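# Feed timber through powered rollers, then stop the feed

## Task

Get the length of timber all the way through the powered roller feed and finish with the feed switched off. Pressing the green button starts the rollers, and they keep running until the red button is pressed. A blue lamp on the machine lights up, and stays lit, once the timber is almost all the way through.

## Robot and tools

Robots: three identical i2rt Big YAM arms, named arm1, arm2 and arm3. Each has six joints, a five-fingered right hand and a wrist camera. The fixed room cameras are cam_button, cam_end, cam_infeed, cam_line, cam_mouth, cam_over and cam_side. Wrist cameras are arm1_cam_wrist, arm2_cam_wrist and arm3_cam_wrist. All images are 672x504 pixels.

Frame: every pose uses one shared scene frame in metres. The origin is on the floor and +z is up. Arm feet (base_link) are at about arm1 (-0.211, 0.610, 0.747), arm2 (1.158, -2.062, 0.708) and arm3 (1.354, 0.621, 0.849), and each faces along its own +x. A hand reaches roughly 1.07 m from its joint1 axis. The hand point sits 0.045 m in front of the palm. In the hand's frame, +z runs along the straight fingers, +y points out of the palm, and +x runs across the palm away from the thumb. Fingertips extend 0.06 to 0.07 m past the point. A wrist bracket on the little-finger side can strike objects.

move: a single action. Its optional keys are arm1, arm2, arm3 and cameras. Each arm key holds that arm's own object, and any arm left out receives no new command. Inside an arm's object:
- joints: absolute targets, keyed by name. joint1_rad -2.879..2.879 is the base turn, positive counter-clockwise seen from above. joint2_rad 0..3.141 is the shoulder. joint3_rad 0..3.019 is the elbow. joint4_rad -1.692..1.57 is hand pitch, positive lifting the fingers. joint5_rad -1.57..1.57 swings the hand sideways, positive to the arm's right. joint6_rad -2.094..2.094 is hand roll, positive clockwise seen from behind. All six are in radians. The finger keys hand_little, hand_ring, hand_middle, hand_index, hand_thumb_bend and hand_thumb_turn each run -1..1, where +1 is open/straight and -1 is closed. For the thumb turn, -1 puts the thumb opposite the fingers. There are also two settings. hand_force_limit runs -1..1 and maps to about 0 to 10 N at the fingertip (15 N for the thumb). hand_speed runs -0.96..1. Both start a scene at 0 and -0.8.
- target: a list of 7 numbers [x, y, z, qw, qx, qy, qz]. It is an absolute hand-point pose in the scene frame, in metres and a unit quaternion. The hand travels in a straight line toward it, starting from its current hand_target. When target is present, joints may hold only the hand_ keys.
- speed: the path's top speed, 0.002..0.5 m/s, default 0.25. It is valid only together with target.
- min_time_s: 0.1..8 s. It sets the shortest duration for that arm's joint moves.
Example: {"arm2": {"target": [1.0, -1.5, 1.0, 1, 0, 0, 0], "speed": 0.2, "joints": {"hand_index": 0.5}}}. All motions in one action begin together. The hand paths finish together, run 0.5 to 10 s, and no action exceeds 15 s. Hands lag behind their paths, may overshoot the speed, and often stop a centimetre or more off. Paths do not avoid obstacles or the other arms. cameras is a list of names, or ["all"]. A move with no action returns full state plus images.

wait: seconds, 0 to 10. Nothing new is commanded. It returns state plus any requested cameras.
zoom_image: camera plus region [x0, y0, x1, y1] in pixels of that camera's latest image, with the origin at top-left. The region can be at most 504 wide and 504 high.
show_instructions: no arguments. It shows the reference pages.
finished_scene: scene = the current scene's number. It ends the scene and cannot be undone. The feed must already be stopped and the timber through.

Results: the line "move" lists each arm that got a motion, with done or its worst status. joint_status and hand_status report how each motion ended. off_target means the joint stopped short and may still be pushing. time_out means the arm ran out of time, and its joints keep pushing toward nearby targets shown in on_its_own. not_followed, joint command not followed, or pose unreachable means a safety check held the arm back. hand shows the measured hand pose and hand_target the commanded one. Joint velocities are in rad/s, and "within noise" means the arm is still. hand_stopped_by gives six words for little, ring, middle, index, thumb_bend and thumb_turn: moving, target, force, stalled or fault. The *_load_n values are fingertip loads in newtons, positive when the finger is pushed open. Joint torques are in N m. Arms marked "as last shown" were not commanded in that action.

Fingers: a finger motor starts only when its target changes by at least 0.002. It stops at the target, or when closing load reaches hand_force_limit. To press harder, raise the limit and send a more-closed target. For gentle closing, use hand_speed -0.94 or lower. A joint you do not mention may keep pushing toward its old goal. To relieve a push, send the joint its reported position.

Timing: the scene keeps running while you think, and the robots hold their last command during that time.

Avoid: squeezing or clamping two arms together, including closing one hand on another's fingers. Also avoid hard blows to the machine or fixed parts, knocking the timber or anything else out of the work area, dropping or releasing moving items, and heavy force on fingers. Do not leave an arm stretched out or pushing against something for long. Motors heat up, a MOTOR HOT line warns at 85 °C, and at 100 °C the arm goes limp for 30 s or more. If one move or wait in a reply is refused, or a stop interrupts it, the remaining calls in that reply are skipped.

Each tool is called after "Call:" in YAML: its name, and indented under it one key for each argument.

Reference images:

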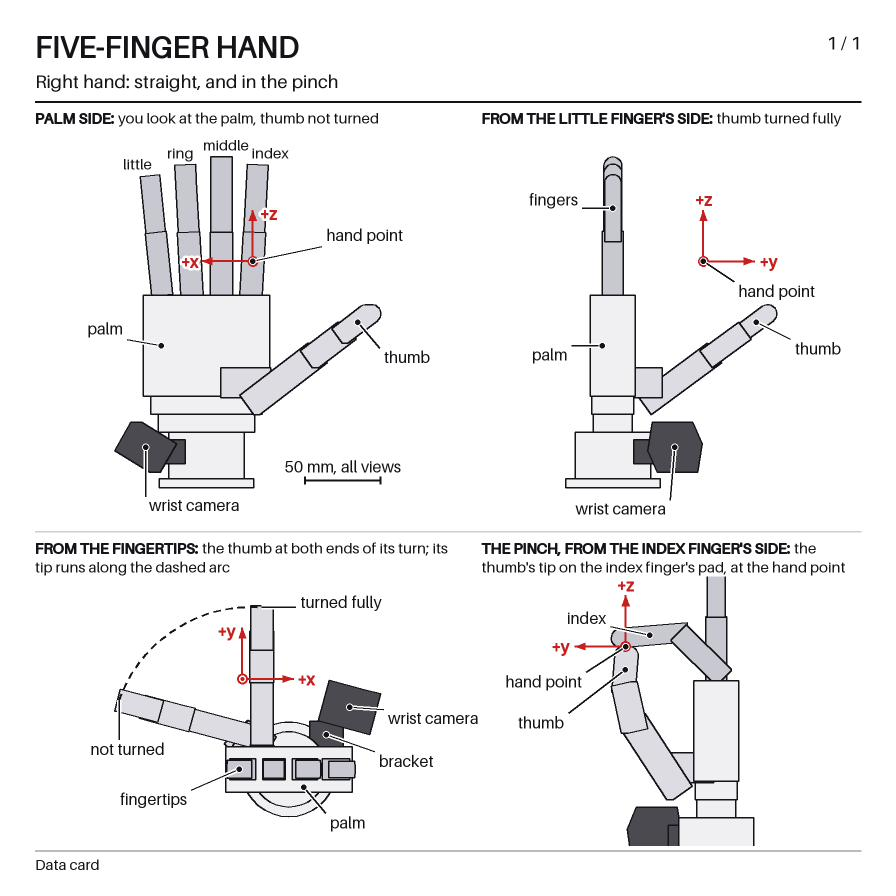

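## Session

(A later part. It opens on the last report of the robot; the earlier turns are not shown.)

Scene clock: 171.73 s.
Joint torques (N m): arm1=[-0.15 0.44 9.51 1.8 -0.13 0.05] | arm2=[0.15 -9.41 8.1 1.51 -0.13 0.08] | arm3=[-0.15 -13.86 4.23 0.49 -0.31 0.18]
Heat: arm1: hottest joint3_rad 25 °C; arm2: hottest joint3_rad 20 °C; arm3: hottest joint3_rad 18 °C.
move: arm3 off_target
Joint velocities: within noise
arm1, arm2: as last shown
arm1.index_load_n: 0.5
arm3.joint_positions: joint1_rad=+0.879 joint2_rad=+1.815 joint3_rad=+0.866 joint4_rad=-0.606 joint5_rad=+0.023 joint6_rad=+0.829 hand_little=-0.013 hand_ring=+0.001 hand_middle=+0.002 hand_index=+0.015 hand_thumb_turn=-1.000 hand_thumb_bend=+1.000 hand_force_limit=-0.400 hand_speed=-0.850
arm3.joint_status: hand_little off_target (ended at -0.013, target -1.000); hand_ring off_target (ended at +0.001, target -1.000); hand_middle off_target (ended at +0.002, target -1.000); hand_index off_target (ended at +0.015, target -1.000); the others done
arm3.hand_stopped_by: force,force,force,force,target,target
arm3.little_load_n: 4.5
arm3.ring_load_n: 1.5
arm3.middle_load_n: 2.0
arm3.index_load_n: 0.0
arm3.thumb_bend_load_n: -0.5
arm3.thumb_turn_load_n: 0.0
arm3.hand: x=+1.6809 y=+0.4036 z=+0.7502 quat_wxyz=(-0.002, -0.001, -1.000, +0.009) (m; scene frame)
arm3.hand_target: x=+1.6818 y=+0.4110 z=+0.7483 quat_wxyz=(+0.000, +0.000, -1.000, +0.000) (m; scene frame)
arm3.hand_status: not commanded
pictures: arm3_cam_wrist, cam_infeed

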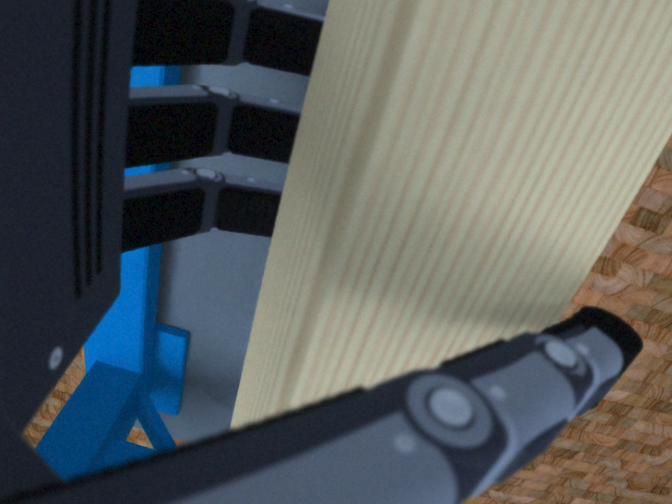

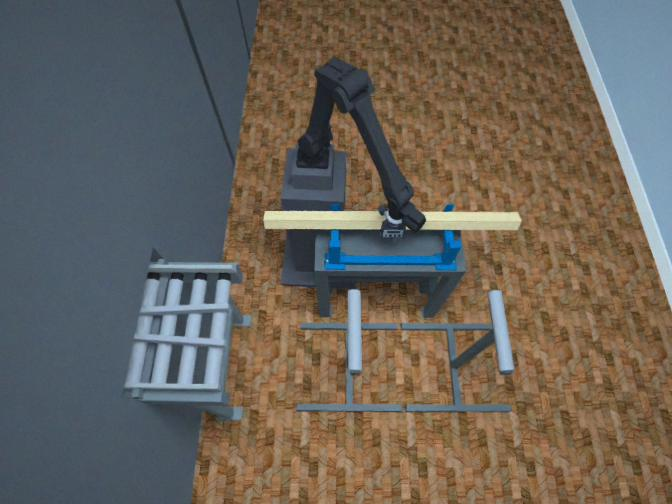

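Call:
move:
  arm3: {"target": [1.684, 0.434, 0.740, 0.0, 0.0, 1.0, 0.0], "speed": 0.08}
  cameras: ["arm3_cam_wrist", "cam_infeed"]

Call:
zoom_image:
  camera: "cam_infeed"
  region: [250, 140, 550, 300]

Scene clock: 193.10 s.
Joint torques (N m): arm1=[-0.21 0.44 9.48 1.8 -0.12 0.05] | arm2=[0.21 -9.41 8.12 1.52 -0.13 0.08] | arm3=[0.32 -13.57 3.89 0.68 -0.32 0.33]
Heat: arm1: hottest joint3_rad 25 °C; arm2: hottest joint3_rad 20 °C; arm3: hottest joint3_rad 18 °C.
move: arm3 done
Joint velocities: within noise
arm1, arm2: as last shown
arm1.index_load_n: 0.0
arm3.joint_positions: joint1_rad=+0.920 joint2_rad=+1.815 joint3_rad=+0.825 joint4_rad=-0.571 joint5_rad=+0.023 joint6_rad=+0.862 hand_little=-0.013 hand_ring=+0.001 hand_middle=+0.001 hand_index=+0.015 hand_thumb_turn=-1.000 hand_thumb_bend=+1.000 hand_force_limit=-0.400 hand_speed=-0.850
arm3.joint_status: not commanded
arm3.hand_stopped_by: force,force,force,force,target,target
arm3.little_load_n: 3.5
arm3.ring_load_n: 1.0
arm3.middle_load_n: 0.5
arm3.index_load_n: 0.0
arm3.thumb_bend_load_n: -0.5
arm3.thumb_turn_load_n: 0.0
arm3.hand: x=+1.6807 y=+0.4254 z=+0.7417 quat_wxyz=(-0.001, +0.003, -1.000, +0.007) (m; scene frame)
arm3.hand_target: x=+1.6838 y=+0.4338 z=+0.7401 quat_wxyz=(+0.000, +0.000, -1.000, +0.000) (m; scene frame)
arm3.hand_status: done (0.009 m and 0.9 deg from the pose sent, 0.032 m and 1.0 deg at the start)
pictures: arm3_cam_wrist, cam_infeed

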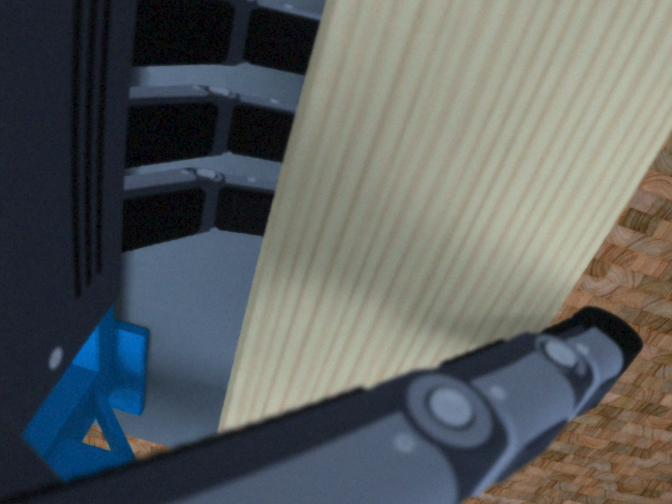

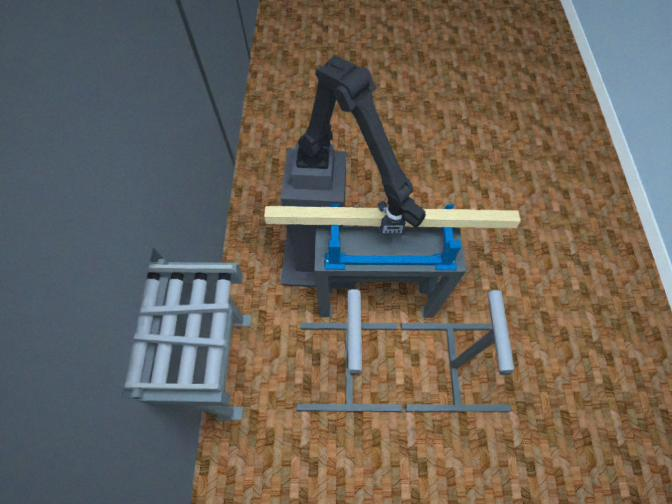

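Scaled by 1.680 from the camera's 672x504 image, which has a finer 960x720 frame.

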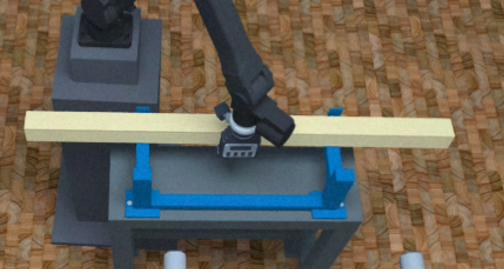

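Call:
move:
  arm3: {"target": [1.684, 0.466, 0.738, 0.0, 0.0, 1.0, 0.0], "speed": 0.08}
  cameras: ["arm3_cam_wrist", "cam_infeed"]

Call:
zoom_image:
  camera: "cam_infeed"
  region: [250, 140, 550, 300]

Scene clock: 202.73 s.
Joint torques (N m): arm1=[-0.15 0.44 9.5 1.81 -0.13 0.05] | arm2=[0.15 -9.41 8.1 1.52 -0.13 0.08] | arm3=[1.49 -15.21 2.73 0.17 -0.76 0.46]
Heat: arm1: hottest joint3_rad 26 °C; arm2: hottest joint3_rad 20 °C; arm3: hottest joint3_rad 18 °C.
move: arm3 off_target
Joint velocities: within noise
arm1, arm2: as last shown
arm3.joint_positions: joint1_rad=+0.971 joint2_rad=+1.814 joint3_rad=+0.781 joint4_rad=-0.528 joint5_rad=+0.034 joint6_rad=+0.917 hand_little=-0.013 hand_ring=+0.001 hand_middle=+0.001 hand_index=+0.015 hand_thumb_turn=-1.000 hand_thumb_bend=+1.000 hand_force_limit=-0.400 hand_speed=-0.850
arm3.joint_status: not commanded
arm3.hand_stopped_by: force,force,force,force,target,target
arm3.little_load_n: 3.0
arm3.ring_load_n: 1.5
arm3.middle_load_n: 0.0
arm3.index_load_n: 0.0
arm3.thumb_bend_load_n: 0.0
arm3.thumb_turn_load_n: 0.0
arm3.hand: x=+1.6810 y=+0.4478 z=+0.7326 quat_wxyz=(+0.002, +0.001, -1.000, +0.012) (m; scene frame)
arm3.hand_target: x=+1.6835 y=+0.4655 z=+0.7375 quat_wxyz=(+0.000, +0.000, -1.000, +0.000) (m; scene frame)
arm3.hand_status: off_target (0.019 m and 1.4 deg from the pose sent, 0.041 m and 0.9 deg at the start)
pictures: arm3_cam_wrist, cam_infeed

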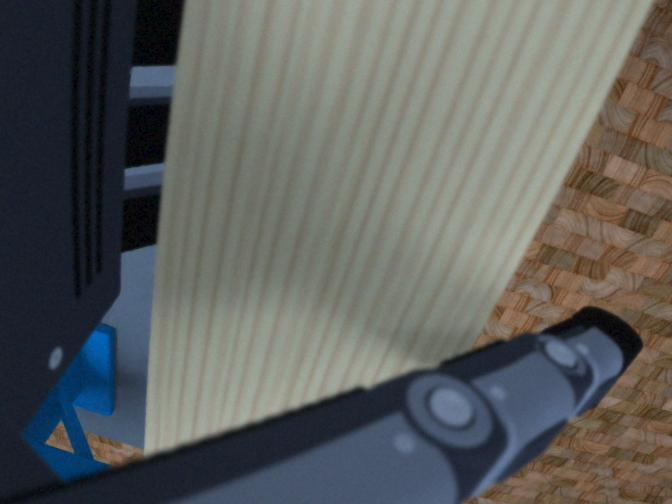

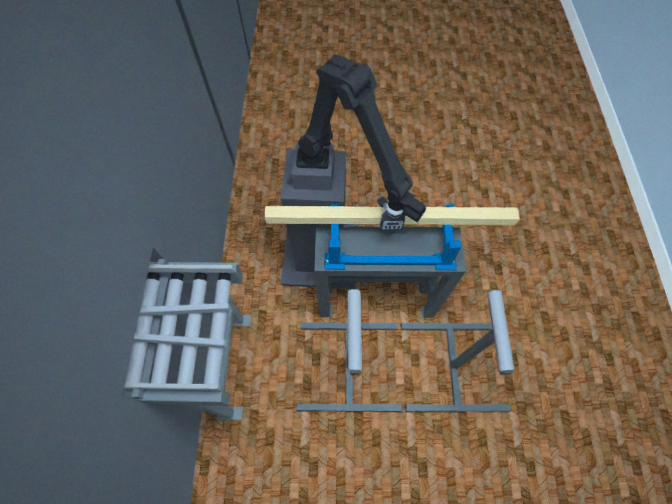

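Scaled by 1.680 from the camera's 672x504 image, which has a finer 960x720 frame.

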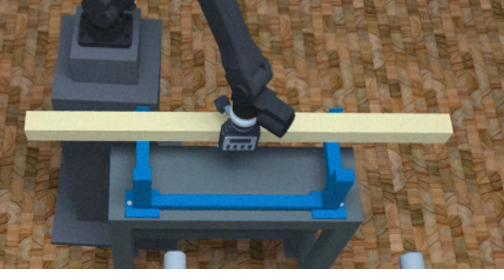

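Call:
move:
  arm3: {"target": [1.684, 0.453, 0.742, 0.0, 0.0, 1.0, 0.0], "speed": 0.05, "joints": {"hand_thumb_bend": -1, "hand_force_limit": -0.3, "hand_speed": -0.85}}
  cameras: ["arm3_cam_wrist", "cam_infeed"]

Call:
move:
  arm3: {"joints": {"hand_little": -0.99, "hand_ring": -0.99, "hand_middle": -0.99, "hand_index": -0.99, "hand_force_limit": -0.2, "hand_speed": -0.85}}
  cameras: ["arm3_cam_wrist", "cam_infeed"]

Scene clock: 219.73 s.
Joint torques (N m): arm1=[-0.21 0.44 9.48 1.81 -0.13 0.05] | arm2=[0.15 -9.41 8.1 1.52 -0.13 0.08] | arm3=[-0.62 -15.09 4.34 -0.72 -0.75 0.17]
Heat: arm1: hottest joint3_rad 26 °C; arm2: hottest joint3_rad 20 °C; arm3: hottest joint3_rad 18 °C.
move: arm3 moving
Joint velocities: within noise
arm1, arm2: as last shown
arm1.middle_load_n: -0.5
arm3.joint_positions: joint1_rad=+0.971 joint2_rad=+1.814 joint3_rad=+0.781 joint4_rad=-0.528 joint5_rad=+0.034 joint6_rad=+0.916 hand_little=-0.013 hand_ring=+0.001 hand_middle=+0.001 hand_index=+0.015 hand_thumb_turn=-1.000 hand_thumb_bend=+0.875 hand_force_limit=-0.300 hand_speed=-0.850
arm3.joint_status: hand_thumb_bend off_target (ended at +0.875, target -1.000); the others done
arm3.hand_stopped_by: force,force,force,force,force,target
arm3.little_load_n: 4.0
arm3.ring_load_n: 2.5
arm3.middle_load_n: 1.0
arm3.index_load_n: 0.0
arm3.thumb_bend_load_n: 5.0
arm3.thumb_turn_load_n: 1.0
arm3.hand: x=+1.6809 y=+0.4478 z=+0.7327 quat_wxyz=(+0.002, +0.002, -1.000, +0.012) (m; scene frame)
arm3.hand_target: x=+1.6840 y=+0.4530 z=+0.7418 quat_wxyz=(+0.000, +0.000, -1.000, +0.000) (m; scene frame)
arm3.hand_status: moving (0.011 m and 1.4 deg from the pose sent, 0.011 m and 1.4 deg at the start)
pictures: arm3_cam_wrist, cam_infeed

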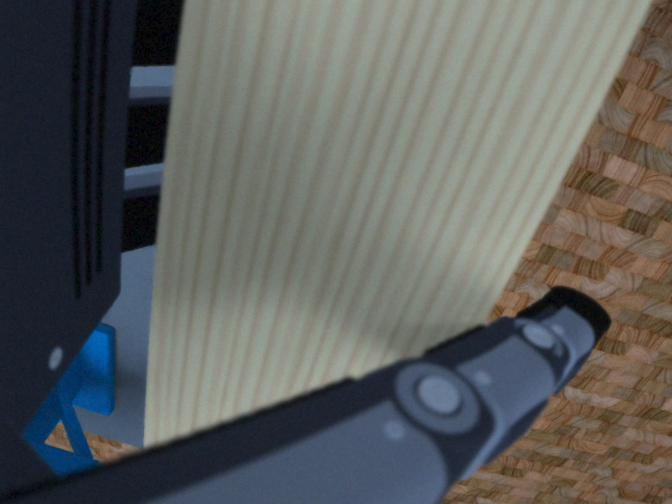

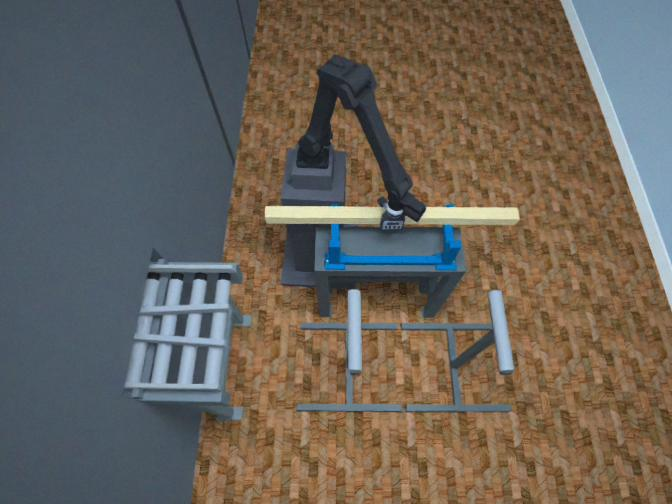

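Scene clock: 220.23 s.
Joint torques (N m): arm1=[-0.21 0.44 9.5 1.8 -0.12 0.05] | arm2=[0.21 -9.41 8.1 1.52 -0.13 0.08] | arm3=[-0.56 -15.15 4.29 -0.7 -0.75 0.16]
Heat: arm1: hottest joint3_rad 26 °C; arm2: hottest joint3_rad 20 °C; arm3: hottest joint3_rad 18 °C.
move: arm3 off_target
Joint velocities: within noise
arm1: as last shown
arm1.middle_load_n: 0.0
arm2.joint_positions: joint1_rad=+0.118 joint2_rad=+1.362 joint3_rad=+1.176 joint4_rad=-1.399 joint5_rad=+0.000 joint6_rad=+0.362 hand_little=-1.000 hand_ring=-1.000 hand_middle=-1.000 hand_index=+1.000 hand_thumb_turn=+1.000 hand_thumb_bend=+1.000 hand_force_limit=+0.000 hand_speed=+0.400
arm2.joint_status: not commanded
arm2.hand_stopped_by: target,target,target,target,target,target
arm2.little_load_n: 0.0
arm2.ring_load_n: 0.0
arm2.middle_load_n: 0.0
arm2.index_load_n: 0.0
arm2.thumb_bend_load_n: 0.0
arm2.thumb_turn_load_n: 0.0
arm2.hand: x=+0.9879 y=-1.7704 z=+0.8878 quat_wxyz=(+0.002, +1.000, +0.009, +0.002) (m; scene frame)
arm2.hand_target: x=+0.9861 y=-1.7621 z=+0.8850 quat_wxyz=(+0.000, +1.000, +0.000, +0.000) (m; scene frame)
arm2.hand_status: not commanded
arm3.joint_positions: joint1_rad=+0.970 joint2_rad=+1.814 joint3_rad=+0.781 joint4_rad=-0.528 joint5_rad=+0.034 joint6_rad=+0.916 hand_little=-0.014 hand_ring=-0.024 hand_middle=-0.037 hand_index=-0.038 hand_thumb_turn=-1.000 hand_thumb_bend=+0.876 hand_force_limit=-0.200 hand_speed=-0.850
arm3.joint_status: hand_little off_target (ended at -0.014, target -0.990); hand_ring off_target (ended at -0.024, target -0.990); hand_middle off_target (ended at -0.037, target -0.990); hand_index off_target (ended at -0.038, target -0.990); the others done
arm3.hand_stopped_by: force,force,force,force,force,target
arm3.little_load_n: 0.5
arm3.ring_load_n: 2.5
arm3.middle_load_n: 4.5
arm3.index_load_n: 4.5
arm3.thumb_bend_load_n: 12.5
arm3.thumb_turn_load_n: 0.5
arm3.hand: x=+1.6809 y=+0.4474 z=+0.7328 quat_wxyz=(+0.002, +0.001, -1.000, +0.012) (m; scene frame)
arm3.hand_target: x=+1.6839 y=+0.4530 z=+0.7417 quat_wxyz=(+0.000, +0.000, -1.000, +0.000) (m; scene frame)
arm3.hand_status: not commanded
pictures: arm3_cam_wrist, cam_infeed

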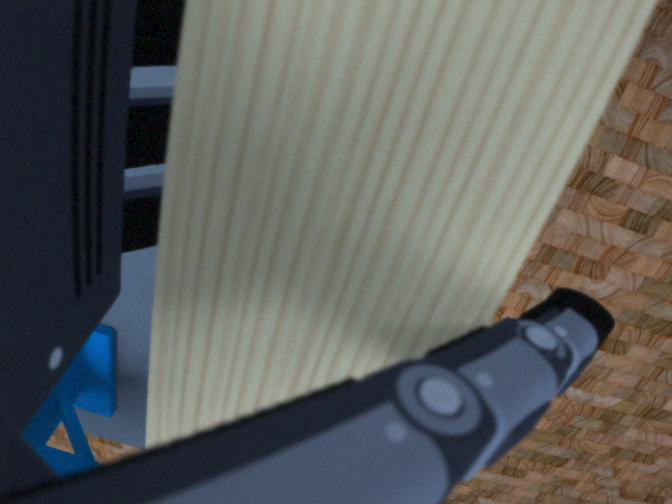

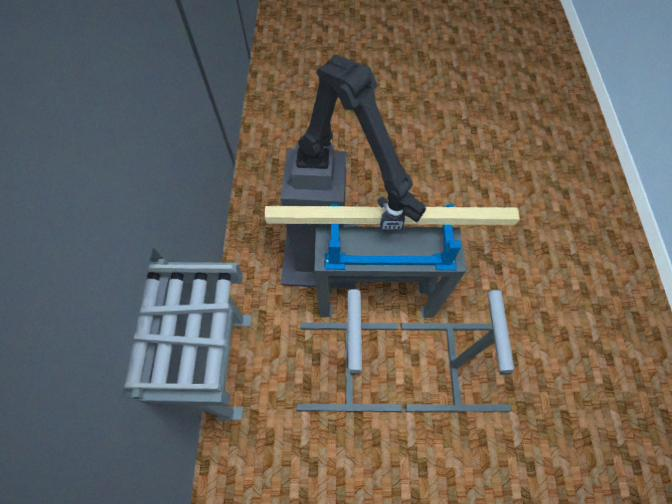

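Call:
move:
  arm3: {"target": [1.684, 0.43, 0.82, -0.02, 0.0, -1.0, 0.0], "speed": 0.1}

Call:
move:
  arm3: {"target": [1.684, 0.40, 1.06, -0.035, 0.0, -1.0, 0.0], "speed": 0.12}
  cameras: ["arm3_cam_wrist", "cam_infeed"]

Call:
zoom_image:
  camera: "cam_infeed"
  region: [250, 110, 560, 290]

Scene clock: 232.33 s.
Joint torques (N m): arm1=[-0.21 0.44 9.5 1.8 -0.13 0.06] | arm2=[0.15 -9.41 8.12 1.51 -0.13 0.08] | arm3=[-1.55 -16.62 8.1 -0.61 -0.79 -0.02]
Heat: arm1: hottest joint3_rad 26 °C; arm2: hottest joint3_rad 20 °C; arm3: hottest joint3_rad 18 °C.
move: arm3 off_target
Joint velocities: within noise
arm1, arm2: as last shown
arm3.joint_positions: joint1_rad=+0.923 joint2_rad=+1.668 joint3_rad=+0.797 joint4_rad=-0.730 joint5_rad=+0.009 joint6_rad=+0.875 hand_little=-0.014 hand_ring=-0.024 hand_middle=-0.037 hand_index=-0.038 hand_thumb_turn=-1.000 hand_thumb_bend=+0.876 hand_force_limit=-0.200 hand_speed=-0.850
arm3.joint_status: not commanded
arm3.hand_stopped_by: force,force,force,force,force,target
arm3.little_load_n: 0.5
arm3.ring_load_n: 2.5
arm3.middle_load_n: 4.0
arm3.index_load_n: 4.0
arm3.thumb_bend_load_n: 12.5
arm3.thumb_turn_load_n: -1.0
arm3.hand: x=+1.6622 y=+0.4455 z=+0.7898 quat_wxyz=(+0.011, -0.001, -1.000, -0.011) (m; scene frame)
arm3.hand_target: x=+1.6831 y=+0.4306 z=+0.8192 quat_wxyz=(-0.020, +0.000, -1.000, +0.001) (m; scene frame)
arm3.hand_status: off_target (0.040 m and 3.7 deg from the pose sent, 0.089 m and 2.9 deg at the start)
pictures: none

Scene clock: 235.27 s.
Joint torques (N m): arm1=[-0.21 0.44 9.5 1.8 -0.13 0.05] | arm2=[0.15 -9.41 8.12 1.52 -0.13 0.08] | arm3=[-1.9 -15.5 13.45 -0.27 -0.51 -0.13]
Heat: arm1: hottest joint3_rad 26 °C; arm2: hottest joint3_rad 20 °C; arm3: hottest joint3_rad 18 °C.
move: arm3 off_target
Joint velocities: within noise
arm1, arm2: as last shown
arm3.joint_positions: joint1_rad=+0.870 joint2_rad=+1.413 joint3_rad=+1.180 joint4_rad=-1.396 joint5_rad=-0.020 joint6_rad=+0.827 hand_little=-0.014 hand_ring=-0.024 hand_middle=-0.037 hand_index=-0.038 hand_thumb_turn=-1.000 hand_thumb_bend=+0.876 hand_force_limit=-0.200 hand_speed=-0.850
arm3.joint_status: not commanded
arm3.hand_stopped_by: force,force,force,force,force,target
arm3.little_load_n: 1.0
arm3.ring_load_n: 3.0
arm3.middle_load_n: 3.0
arm3.index_load_n: 2.0
arm3.thumb_bend_load_n: 8.5
arm3.thumb_turn_load_n: 3.0
arm3.hand: x=+1.6677 y=+0.4184 z=+1.0111 quat_wxyz=(+0.010, -0.004, -0.999, -0.032) (m; scene frame)
arm3.hand_target: x=+1.6815 y=+0.4025 z=+1.0590 quat_wxyz=(-0.035, +0.000, -0.999, +0.001) (m; scene frame)
arm3.hand_status: off_target (0.055 m and 6.4 deg from the pose sent, 0.275 m and 5.4 deg at the start)
pictures: arm3_cam_wrist, cam_infeed

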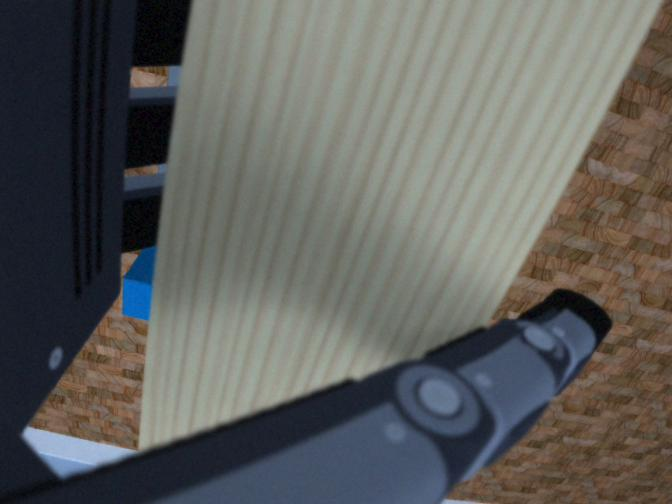

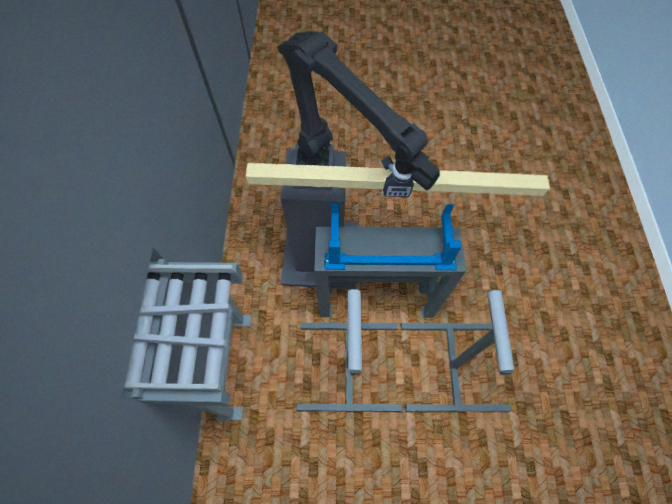

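Scaled by 1.626 from the camera's 672x504 image, which has a finer 960x720 frame.

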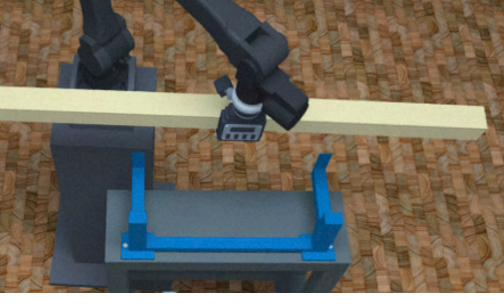

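Call:
move:
  arm3: {"target": [1.56, 0.19, 1.07, -0.06, 0.0, -0.998, 0.03], "speed": 0.15}

Call:
move:
  arm3: {"target": [1.45, 0.01, 1.00, -0.06, 0.0, -0.998, 0.03], "speed": 0.15}
  cameras: ["cam_infeed", "cam_line"]

Call:
zoom_image:
  camera: "cam_line"
  region: [180, 60, 520, 400]

Scene clock: 248.40 s.
Joint torques (N m): arm1=[-0.26 0.44 9.5 1.81 -0.13 0.05] | arm2=[0.21 -9.41 8.12 1.52 -0.13 0.08] | arm3=[-1.32 -18.08 13.85 -0.18 -0.4 -0.07]
Heat: arm1: hottest joint3_rad 26 °C; arm2: hottest joint3_rad 21 °C; arm3: hottest joint3_rad 21 °C.
move: arm3 off_target
Joint velocities: within noise
arm1.joint_positions: joint1_rad=-0.548 joint2_rad=+0.635 joint3_rad=+1.397 joint4_rad=-1.199 joint5_rad=-0.183 joint6_rad=-1.124 hand_little=+1.000 hand_ring=+1.000 hand_middle=+1.000 hand_index=+1.000 hand_thumb_turn=+1.000 hand_thumb_bend=+1.000 hand_force_limit=+0.000 hand_speed=-0.800
arm1.joint_status: not commanded
arm1.hand_stopped_by: target,target,target,target,target,target
arm1.little_load_n: 0.0
arm1.ring_load_n: 0.0
arm1.middle_load_n: 0.0
arm1.index_load_n: 0.0
arm1.thumb_bend_load_n: -0.5
arm1.thumb_turn_load_n: 0.0
arm1.hand: x=-0.3259 y=+0.3782 z=+1.2558 quat_wxyz=(+0.321, +0.329, -0.775, +0.434) (m; scene frame)
arm1.hand_target: x=-0.3253 y=+0.3796 z=+1.2686 quat_wxyz=(+0.329, +0.328, -0.767, +0.442) (m; scene frame)
arm1.hand_status: not commanded
arm2: as last shown
arm2.index_load_n: 0.5
arm3.joint_positions: joint1_rad=+0.370 joint2_rad=+1.641 joint3_rad=+1.486 joint4_rad=-1.407 joint5_rad=-0.072 joint6_rad=+0.334 hand_little=-0.014 hand_ring=-0.024 hand_middle=-0.037 hand_index=-0.038 hand_thumb_turn=-1.000 hand_thumb_bend=+0.876 hand_force_limit=-0.200 hand_speed=-0.850
arm3.joint_status: not commanded
arm3.hand_stopped_by: force,force,force,force,force,target
arm3.little_load_n: 1.0
arm3.ring_load_n: 3.0
arm3.middle_load_n: 3.0
arm3.index_load_n: 1.5
arm3.thumb_bend_load_n: 9.0
arm3.thumb_turn_load_n: 3.0
arm3.hand: x=+1.5522 y=+0.2121 z=+1.0261 quat_wxyz=(-0.040, -0.007, -0.999, -0.012) (m; scene frame)
arm3.hand_target: x=+1.5589 y=+0.1932 z=+1.0696 quat_wxyz=(-0.060, +0.000, -0.998, +0.031) (m; scene frame)
arm3.hand_status: off_target (0.050 m and 5.4 deg from the pose sent, 0.259 m and 10.8 deg at the start)
pictures: none

Scene clock: 250.93 s.
Joint torques (N m): arm1=[-0.21 0.44 9.5 1.81 -0.13 0.05] | arm2=[0.21 -9.47 8.12 1.51 -0.13 0.08] | arm3=[-1.49 -25.82 13.67 -0.25 -0.33 -0.05]
Heat: arm1: hottest joint3_rad 26 °C; arm2: hottest joint3_rad 21 °C; arm3: hottest joint3_rad 22 °C.
move: arm3 off_target
Joint velocities: within noise
arm1, arm2: as last shown
arm1.thumb_bend_load_n: 0.0
arm2.index_load_n: 0.0
arm3.joint_positions: joint1_rad=+0.120 joint2_rad=+2.113 joint3_rad=+1.977 joint4_rad=-1.454 joint5_rad=-0.097 joint6_rad=+0.084 hand_little=-0.014 hand_ring=-0.024 hand_middle=-0.037 hand_index=-0.038 hand_thumb_turn=-1.000 hand_thumb_bend=+0.876 hand_force_limit=-0.200 hand_speed=-0.850
arm3.joint_status: not commanded
arm3.hand_stopped_by: force,force,force,force,force,target
arm3.little_load_n: 1.0
arm3.ring_load_n: 3.5
arm3.middle_load_n: 2.5
arm3.index_load_n: 1.5
arm3.thumb_bend_load_n: 9.0
arm3.thumb_turn_load_n: 3.0
arm3.hand: x=+1.4473 y=+0.0336 z=+0.9490 quat_wxyz=(-0.052, -0.008, -0.998, -0.018) (m; scene frame)
arm3.hand_target: x=+1.4496 y=+0.0140 z=+0.9997 quat_wxyz=(-0.060, +0.000, -0.998, +0.031) (m; scene frame)
arm3.hand_status: off_target (0.056 m and 5.7 deg from the pose sent, 0.228 m and 5.4 deg at the start)
pictures: cam_infeed, cam_line

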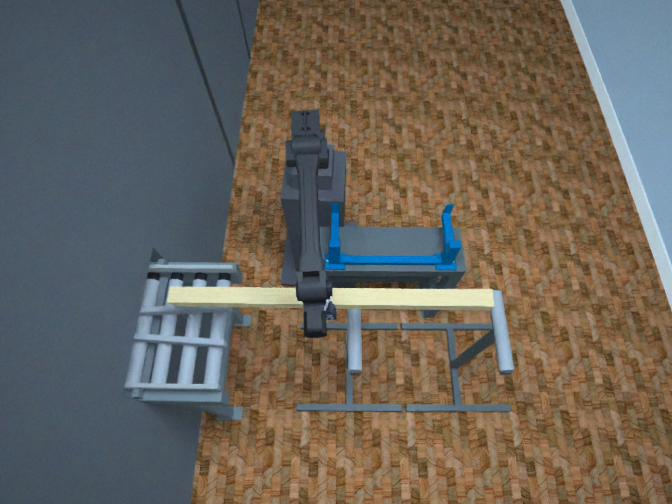

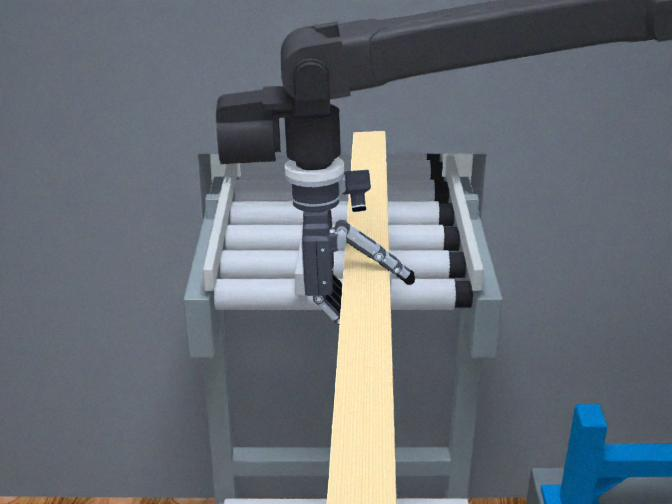

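Scaled by 1.482 from the camera's 672x504 image, which has a finer 960x720 frame.

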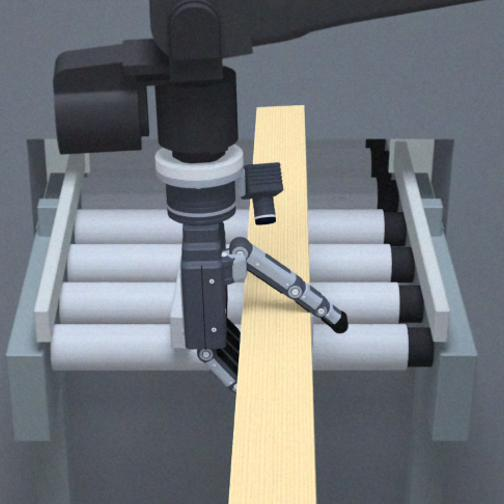

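Call:
move:
  arm3: {"target": [1.435, -0.004, 0.90, -0.042, 0.022, -0.998, 0.03], "speed": 0.12}

Call:
move:
  arm3: {"target": [1.433, -0.008, 0.85, -0.042, 0.022, -0.998, 0.03], "speed": 0.1}
  cameras: ["cam_infeed", "cam_line", "cam_mouth"]

Call:
zoom_image:
  camera: "cam_line"
  region: [180, 100, 520, 440]

Scene clock: 264.37 s.
Joint torques (N m): arm1=[-0.26 0.5 9.5 1.8 -0.13 0.05] | arm2=[0.15 -9.47 8.12 1.52 -0.13 0.08] | arm3=[-1.9 -27.99 9.54 0.46 -0.02 -0.08]
Heat: arm1: hottest joint3_rad 26 °C; arm2: hottest joint3_rad 21 °C; arm3: hottest joint3_rad 24 °C.
move: arm3 off_target
Joint velocities: within noise
arm1, arm2: as last shown
arm3.joint_positions: joint1_rad=+0.120 joint2_rad=+2.221 joint3_rad=+1.936 joint4_rad=-1.288 joint5_rad=-0.071 joint6_rad=+0.029 hand_little=-0.014 hand_ring=-0.024 hand_middle=-0.037 hand_index=-0.038 hand_thumb_turn=-1.000 hand_thumb_bend=+0.876 hand_force_limit=-0.200 hand_speed=-0.850
arm3.joint_status: not commanded
arm3.hand_stopped_by: force,force,force,force,force,target
arm3.little_load_n: 1.0
arm3.ring_load_n: 3.0
arm3.middle_load_n: 3.0
arm3.index_load_n: 1.5
arm3.thumb_bend_load_n: 8.5
arm3.thumb_turn_load_n: 3.0
arm3.hand: x=+1.4412 y=+0.0134 z=+0.8616 quat_wxyz=(-0.040, +0.020, -0.999, -0.007) (m; scene frame)
arm3.hand_target: x=+1.4351 y=-0.0025 z=+0.8999 quat_wxyz=(-0.042, +0.022, -0.998, +0.030) (m; scene frame)
arm3.hand_status: off_target (0.043 m and 4.3 deg from the pose sent, 0.063 m and 6.6 deg at the start)
pictures: none

Scene clock: 265.77 s.
Joint torques (N m): arm1=[-0.21 0.44 9.5 1.81 -0.13 0.05] | arm2=[0.15 -9.47 8.1 1.52 -0.13 0.08] | arm3=[-1.9 -27.75 9.13 0.47 -0.04 -0.08]
Heat: arm1: hottest joint3_rad 26 °C; arm2: hottest joint3_rad 21 °C; arm3: hottest joint3_rad 24 °C.
move: arm3 off_target
Joint velocities: within noise
arm1, arm2: as last shown
arm3.joint_positions: joint1_rad=+0.115 joint2_rad=+2.272 joint3_rad=+1.891 joint4_rad=-1.192 joint5_rad=-0.071 joint6_rad=+0.025 hand_little=-0.014 hand_ring=-0.024 hand_middle=-0.037 hand_index=-0.038 hand_thumb_turn=-1.000 hand_thumb_bend=+0.876 hand_force_limit=-0.200 hand_speed=-0.850
arm3.joint_status: not commanded
arm3.hand_stopped_by: force,force,force,force,force,target
arm3.little_load_n: 1.0
arm3.ring_load_n: 3.0
arm3.middle_load_n: 3.0
arm3.index_load_n: 2.0
arm3.thumb_bend_load_n: 9.0
arm3.thumb_turn_load_n: 3.0
arm3.hand: x=+1.4382 y=+0.0124 z=+0.8122 quat_wxyz=(-0.040, +0.019, -0.999, -0.007) (m; scene frame)
arm3.hand_target: x=+1.4329 y=-0.0066 z=+0.8500 quat_wxyz=(-0.042, +0.022, -0.998, +0.030) (m; scene frame)
arm3.hand_status: off_target (0.043 m and 4.3 deg from the pose sent, 0.026 m and 4.3 deg at the start)
pictures: cam_infeed, cam_line, cam_mouth

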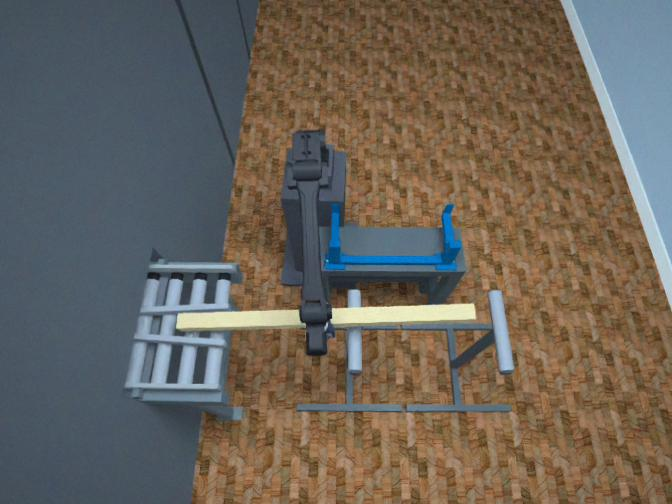

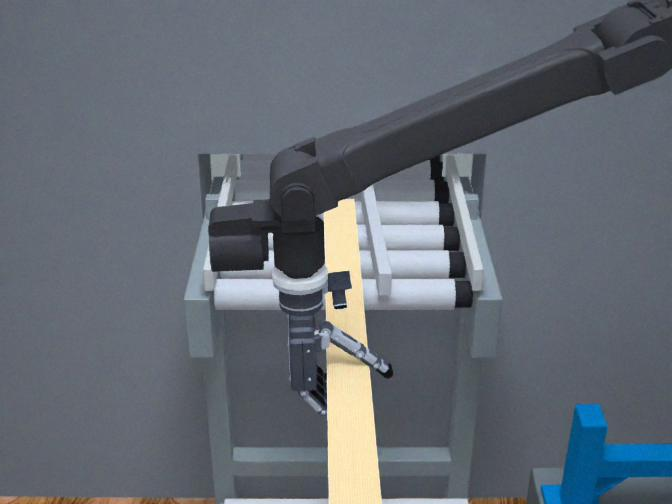

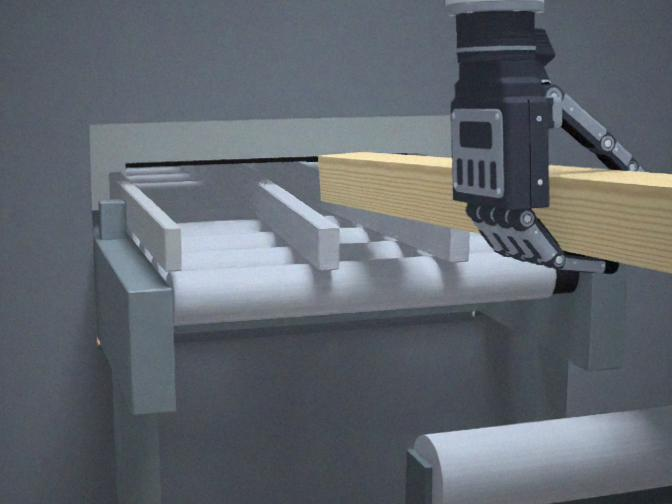

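Scaled by 1.482 from the camera's 672x504 image, which has a finer 960x720 frame.

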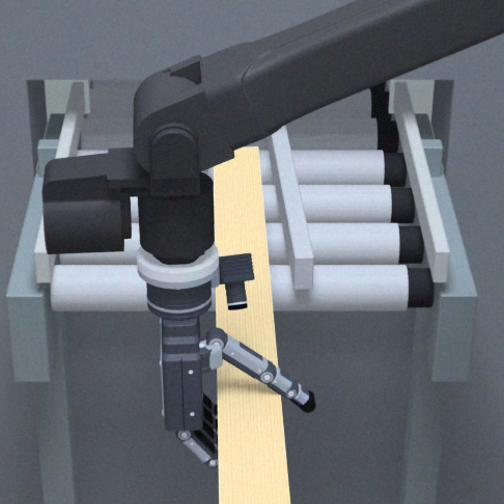

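Call:
move:
  arm3: {"target": [1.433, -0.010, 0.80, -0.020, 0.020, -0.999, 0.03], "speed": 0.1}

Call:
move:
  arm3: {"target": [1.433, -0.010, 0.775, -0.020, 0.020, -0.999, 0.03], "speed": 0.07}
  cameras: ["cam_infeed", "cam_line", "cam_mouth"]

Call:
zoom_image:
  camera: "cam_mouth"
  region: [200, 130, 672, 504]

Scene clock: 282.37 s.
Joint torques (N m): arm1=[-0.21 0.44 9.48 1.81 -0.13 0.05] | arm2=[0.21 -9.41 8.12 1.51 -0.13 0.08] | arm3=[-0.91 -28.1 8.99 0.46 0.1 0.12]
Heat: arm1: hottest joint3_rad 26 °C; arm2: hottest joint3_rad 21 °C; arm3: hottest joint3_rad 24 °C.
move: arm3 off_target
Joint velocities: within noise
arm1, arm2: as last shown
arm1.ring_load_n: -0.5
arm3.joint_positions: joint1_rad=+0.115 joint2_rad=+2.328 joint3_rad=+1.860 joint4_rad=-1.104 joint5_rad=-0.029 joint6_rad=+0.025 hand_little=-0.014 hand_ring=-0.024 hand_middle=-0.037 hand_index=-0.038 hand_thumb_turn=-1.000 hand_thumb_bend=+0.876 hand_force_limit=-0.200 hand_speed=-0.850
arm3.joint_status: not commanded
arm3.hand_stopped_by: force,force,force,force,force,target
arm3.little_load_n: 1.0
arm3.ring_load_n: 3.0
arm3.middle_load_n: 3.0
arm3.index_load_n: 2.0
arm3.thumb_bend_load_n: 8.5
arm3.thumb_turn_load_n: 3.0
arm3.hand: x=+1.4305 y=+0.0127 z=+0.7629 quat_wxyz=(-0.019, +0.019, -1.000, -0.006) (m; scene frame)
arm3.hand_target: x=+1.4328 y=-0.0086 z=+0.8000 quat_wxyz=(-0.020, +0.020, -0.999, +0.030) (m; scene frame)
arm3.hand_status: off_target (0.044 m and 4.1 deg from the pose sent, 0.026 m and 4.8 deg at the start)
pictures: none

Scene clock: 283.53 s.
Joint torques (N m): arm1=[-0.21 0.5 9.5 1.81 -0.13 0.05] | arm2=[0.15 -9.41 8.12 1.51 -0.13 0.08] | arm3=[-0.85 -27.69 8.53 0.55 0.01 0.09]
Heat: arm1: hottest joint3_rad 26 °C; arm2: hottest joint3_rad 21 °C; arm3: hottest joint3_rad 24 °C.
move: arm3 off_target
Joint velocities: within noise
arm1: as last shown
arm1.ring_load_n: 0.0
arm2.joint_positions: joint1_rad=+0.118 joint2_rad=+1.362 joint3_rad=+1.176 joint4_rad=-1.399 joint5_rad=+0.000 joint6_rad=+0.362 hand_little=-1.000 hand_ring=-1.000 hand_middle=-1.000 hand_index=+1.000 hand_thumb_turn=+1.000 hand_thumb_bend=+1.000 hand_force_limit=+0.000 hand_speed=+0.400
arm2.joint_status: not commanded
arm2.hand_stopped_by: target,target,target,target,target,target
arm2.little_load_n: 0.0
arm2.ring_load_n: 0.0
arm2.middle_load_n: 0.0
arm2.index_load_n: 0.0
arm2.thumb_bend_load_n: 0.0
arm2.thumb_turn_load_n: 0.0
arm2.hand: x=+0.9879 y=-1.7704 z=+0.8878 quat_wxyz=(+0.002, +1.000, +0.009, +0.002) (m; scene frame)
arm2.hand_target: x=+0.9861 y=-1.7621 z=+0.8850 quat_wxyz=(+0.000, +1.000, +0.000, +0.000) (m; scene frame)
arm2.hand_status: not commanded
arm3.joint_positions: joint1_rad=+0.115 joint2_rad=+2.351 joint3_rad=+1.851 joint4_rad=-1.061 joint5_rad=-0.027 joint6_rad=+0.025 hand_little=-0.014 hand_ring=-0.024 hand_middle=-0.037 hand_index=-0.038 hand_thumb_turn=-1.000 hand_thumb_bend=+0.876 hand_force_limit=-0.200 hand_speed=-0.850
arm3.joint_status: not commanded
arm3.hand_stopped_by: force,force,force,force,force,target
arm3.little_load_n: 0.5
arm3.ring_load_n: 3.0
arm3.middle_load_n: 3.0
arm3.index_load_n: 2.0
arm3.thumb_bend_load_n: 8.5
arm3.thumb_turn_load_n: 3.0
arm3.hand: x=+1.4305 y=+0.0106 z=+0.7443 quat_wxyz=(-0.018, +0.019, -1.000, +0.000) (m; scene frame)
arm3.hand_target: x=+1.4328 y=-0.0089 z=+0.7750 quat_wxyz=(-0.020, +0.020, -0.999, +0.030) (m; scene frame)
arm3.hand_status: off_target (0.037 m and 3.5 deg from the pose sent, 0.026 m and 4.1 deg at the start)
pictures: cam_infeed, cam_line, cam_mouth

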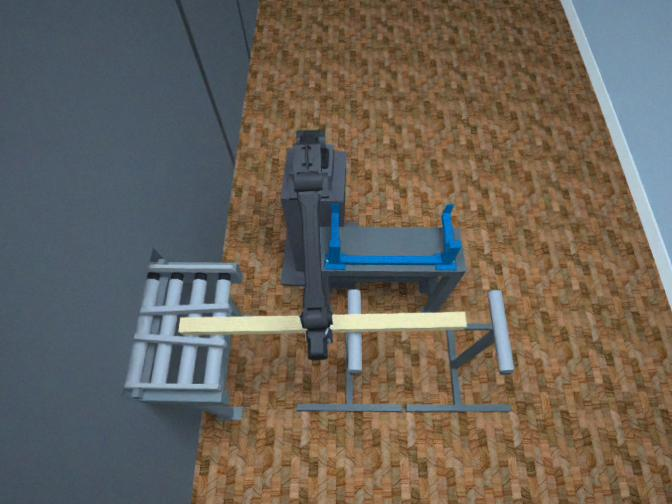

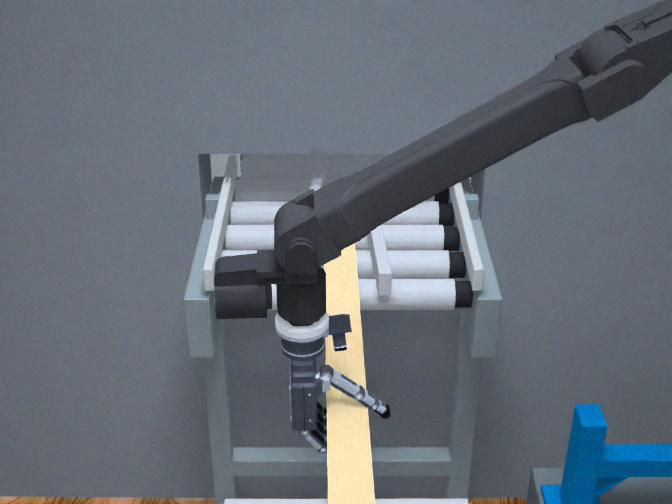

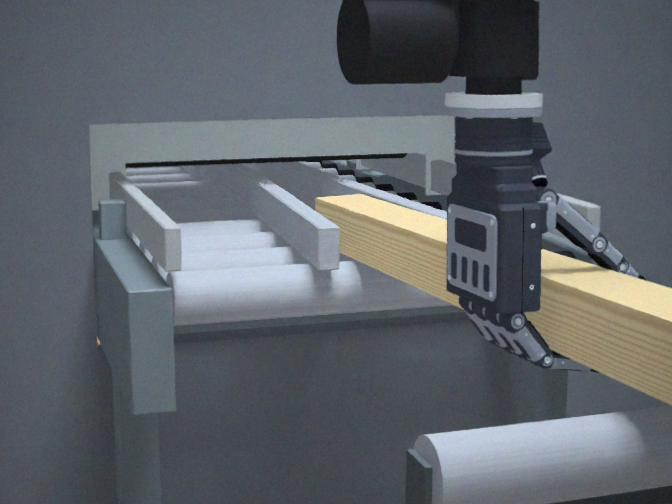

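Scaled by 1.068 from the camera's 672x504 image, which has a finer 960x720 frame.

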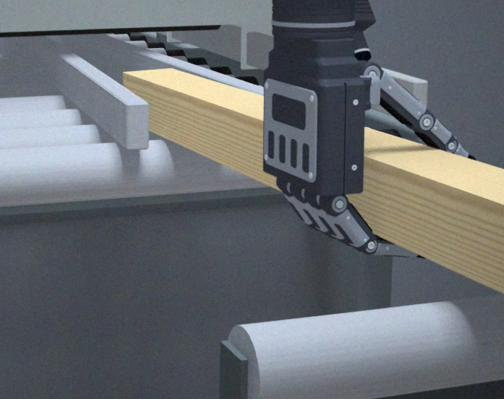

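Call:
move:
  arm3: {"target": [1.433, -0.008, 0.755, -0.020, 0.020, -0.999, 0.03], "speed": 0.06}

Call:
move:
  arm3: {"target": [1.433, -0.006, 0.737, -0.015, 0.020, -0.999, 0.025], "speed": 0.06}
  cameras: ["cam_line", "cam_mouth"]

Scene clock: 291.70 s.
Joint torques (N m): arm1=[-0.21 0.5 9.48 1.8 -0.12 0.05] | arm2=[0.21 -9.47 8.1 1.52 -0.13 0.08] | arm3=[-0.91 -26.46 8.4 0.66 -0.21 0.07]
Heat: arm1: hottest joint3_rad 26 °C; arm2: hottest joint3_rad 21 °C; arm3: hottest joint3_rad 25 °C.
move: arm3 off_target
Joint velocities: within noise
arm1, arm2: as last shown
arm1.thumb_turn_load_n: -0.5
arm3.joint_positions: joint1_rad=+0.115 joint2_rad=+2.364 joint3_rad=+1.836 joint4_rad=-1.027 joint5_rad=-0.021 joint6_rad=+0.026 hand_little=-0.014 hand_ring=-0.024 hand_middle=-0.038 hand_index=-0.038 hand_thumb_turn=-1.000 hand_thumb_bend=+0.874 hand_force_limit=-0.200 hand_speed=-0.850
arm3.joint_status: not commanded
arm3.hand_stopped_by: force,force,force,force,force,target
arm3.little_load_n: 0.0
arm3.ring_load_n: 0.0
arm3.middle_load_n: 0.0
arm3.index_load_n: 2.0
arm3.thumb_bend_load_n: 0.0
arm3.thumb_turn_load_n: 0.0
arm3.hand: x=+1.4294 y=+0.0113 z=+0.7301 quat_wxyz=(-0.015, +0.019, -1.000, +0.003) (m; scene frame)
arm3.hand_target: x=+1.4328 y=-0.0072 z=+0.7553 quat_wxyz=(-0.020, +0.020, -0.999, +0.030) (m; scene frame)
arm3.hand_status: off_target (0.032 m and 3.2 deg from the pose sent, 0.021 m and 3.5 deg at the start)
pictures: none

Scene clock: 292.67 s.
Joint torques (N m): arm1=[-0.21 0.44 9.5 1.8 -0.13 0.05] | arm2=[0.21 -9.47 8.1 1.52 -0.13 0.08] | arm3=[-0.73 -24.41 8.32 1.35 0.08 0.11]
Heat: arm1: hottest joint3_rad 26 °C; arm2: hottest joint3_rad 21 °C; arm3: hottest joint3_rad 24 °C.
move: arm3 off_target
Joint velocities: within noise
arm1, arm2: as last shown
arm1.thumb_bend_load_n: 0.5
arm1.thumb_turn_load_n: 0.0
arm3.joint_positions: joint1_rad=+0.115 joint2_rad=+2.364 joint3_rad=+1.836 joint4_rad=-1.024 joint5_rad=-0.019 joint6_rad=+0.026 hand_little=-0.014 hand_ring=-0.024 hand_middle=-0.038 hand_index=-0.038 hand_thumb_turn=-1.000 hand_thumb_bend=+0.874 hand_force_limit=-0.200 hand_speed=-0.850
arm3.joint_status: not commanded
arm3.hand_stopped_by: force,force,force,force,force,target
arm3.little_load_n: 0.0
arm3.ring_load_n: 0.0
arm3.middle_load_n: 0.0
arm3.index_load_n: 2.0
arm3.thumb_bend_load_n: 0.0
arm3.thumb_turn_load_n: 0.0
arm3.hand: x=+1.4290 y=+0.0107 z=+0.7299 quat_wxyz=(-0.014, +0.019, -1.000, +0.004) (m; scene frame)
arm3.hand_target: x=+1.4329 y=-0.0056 z=+0.7375 quat_wxyz=(-0.015, +0.020, -0.999, +0.025) (m; scene frame)
arm3.hand_status: off_target (0.019 m and 2.4 deg from the pose sent, 0.019 m and 2.6 deg at the start)
pictures: cam_line, cam_mouth

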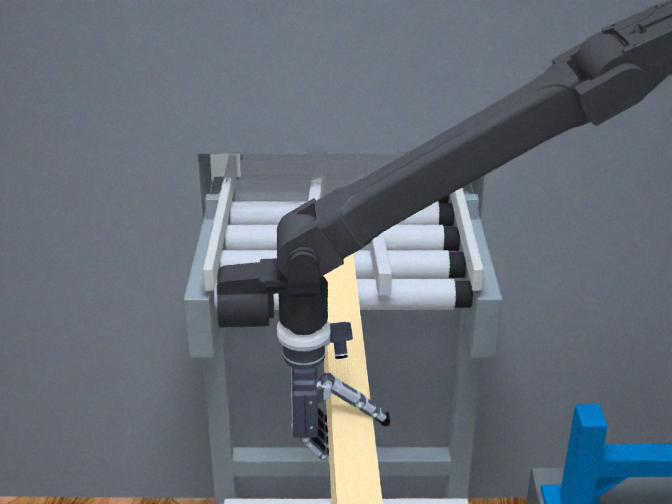

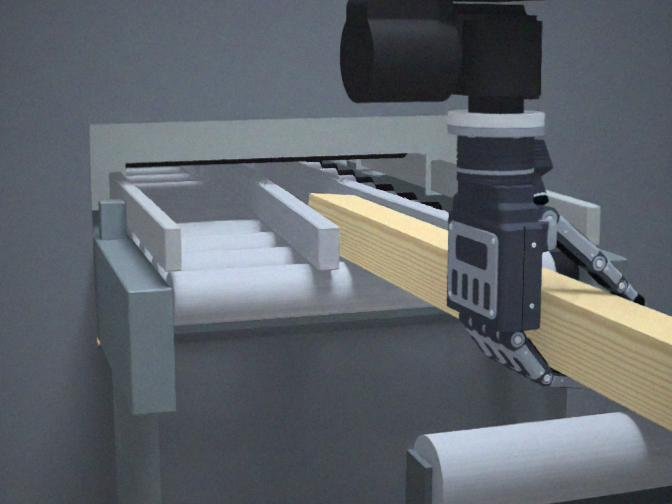

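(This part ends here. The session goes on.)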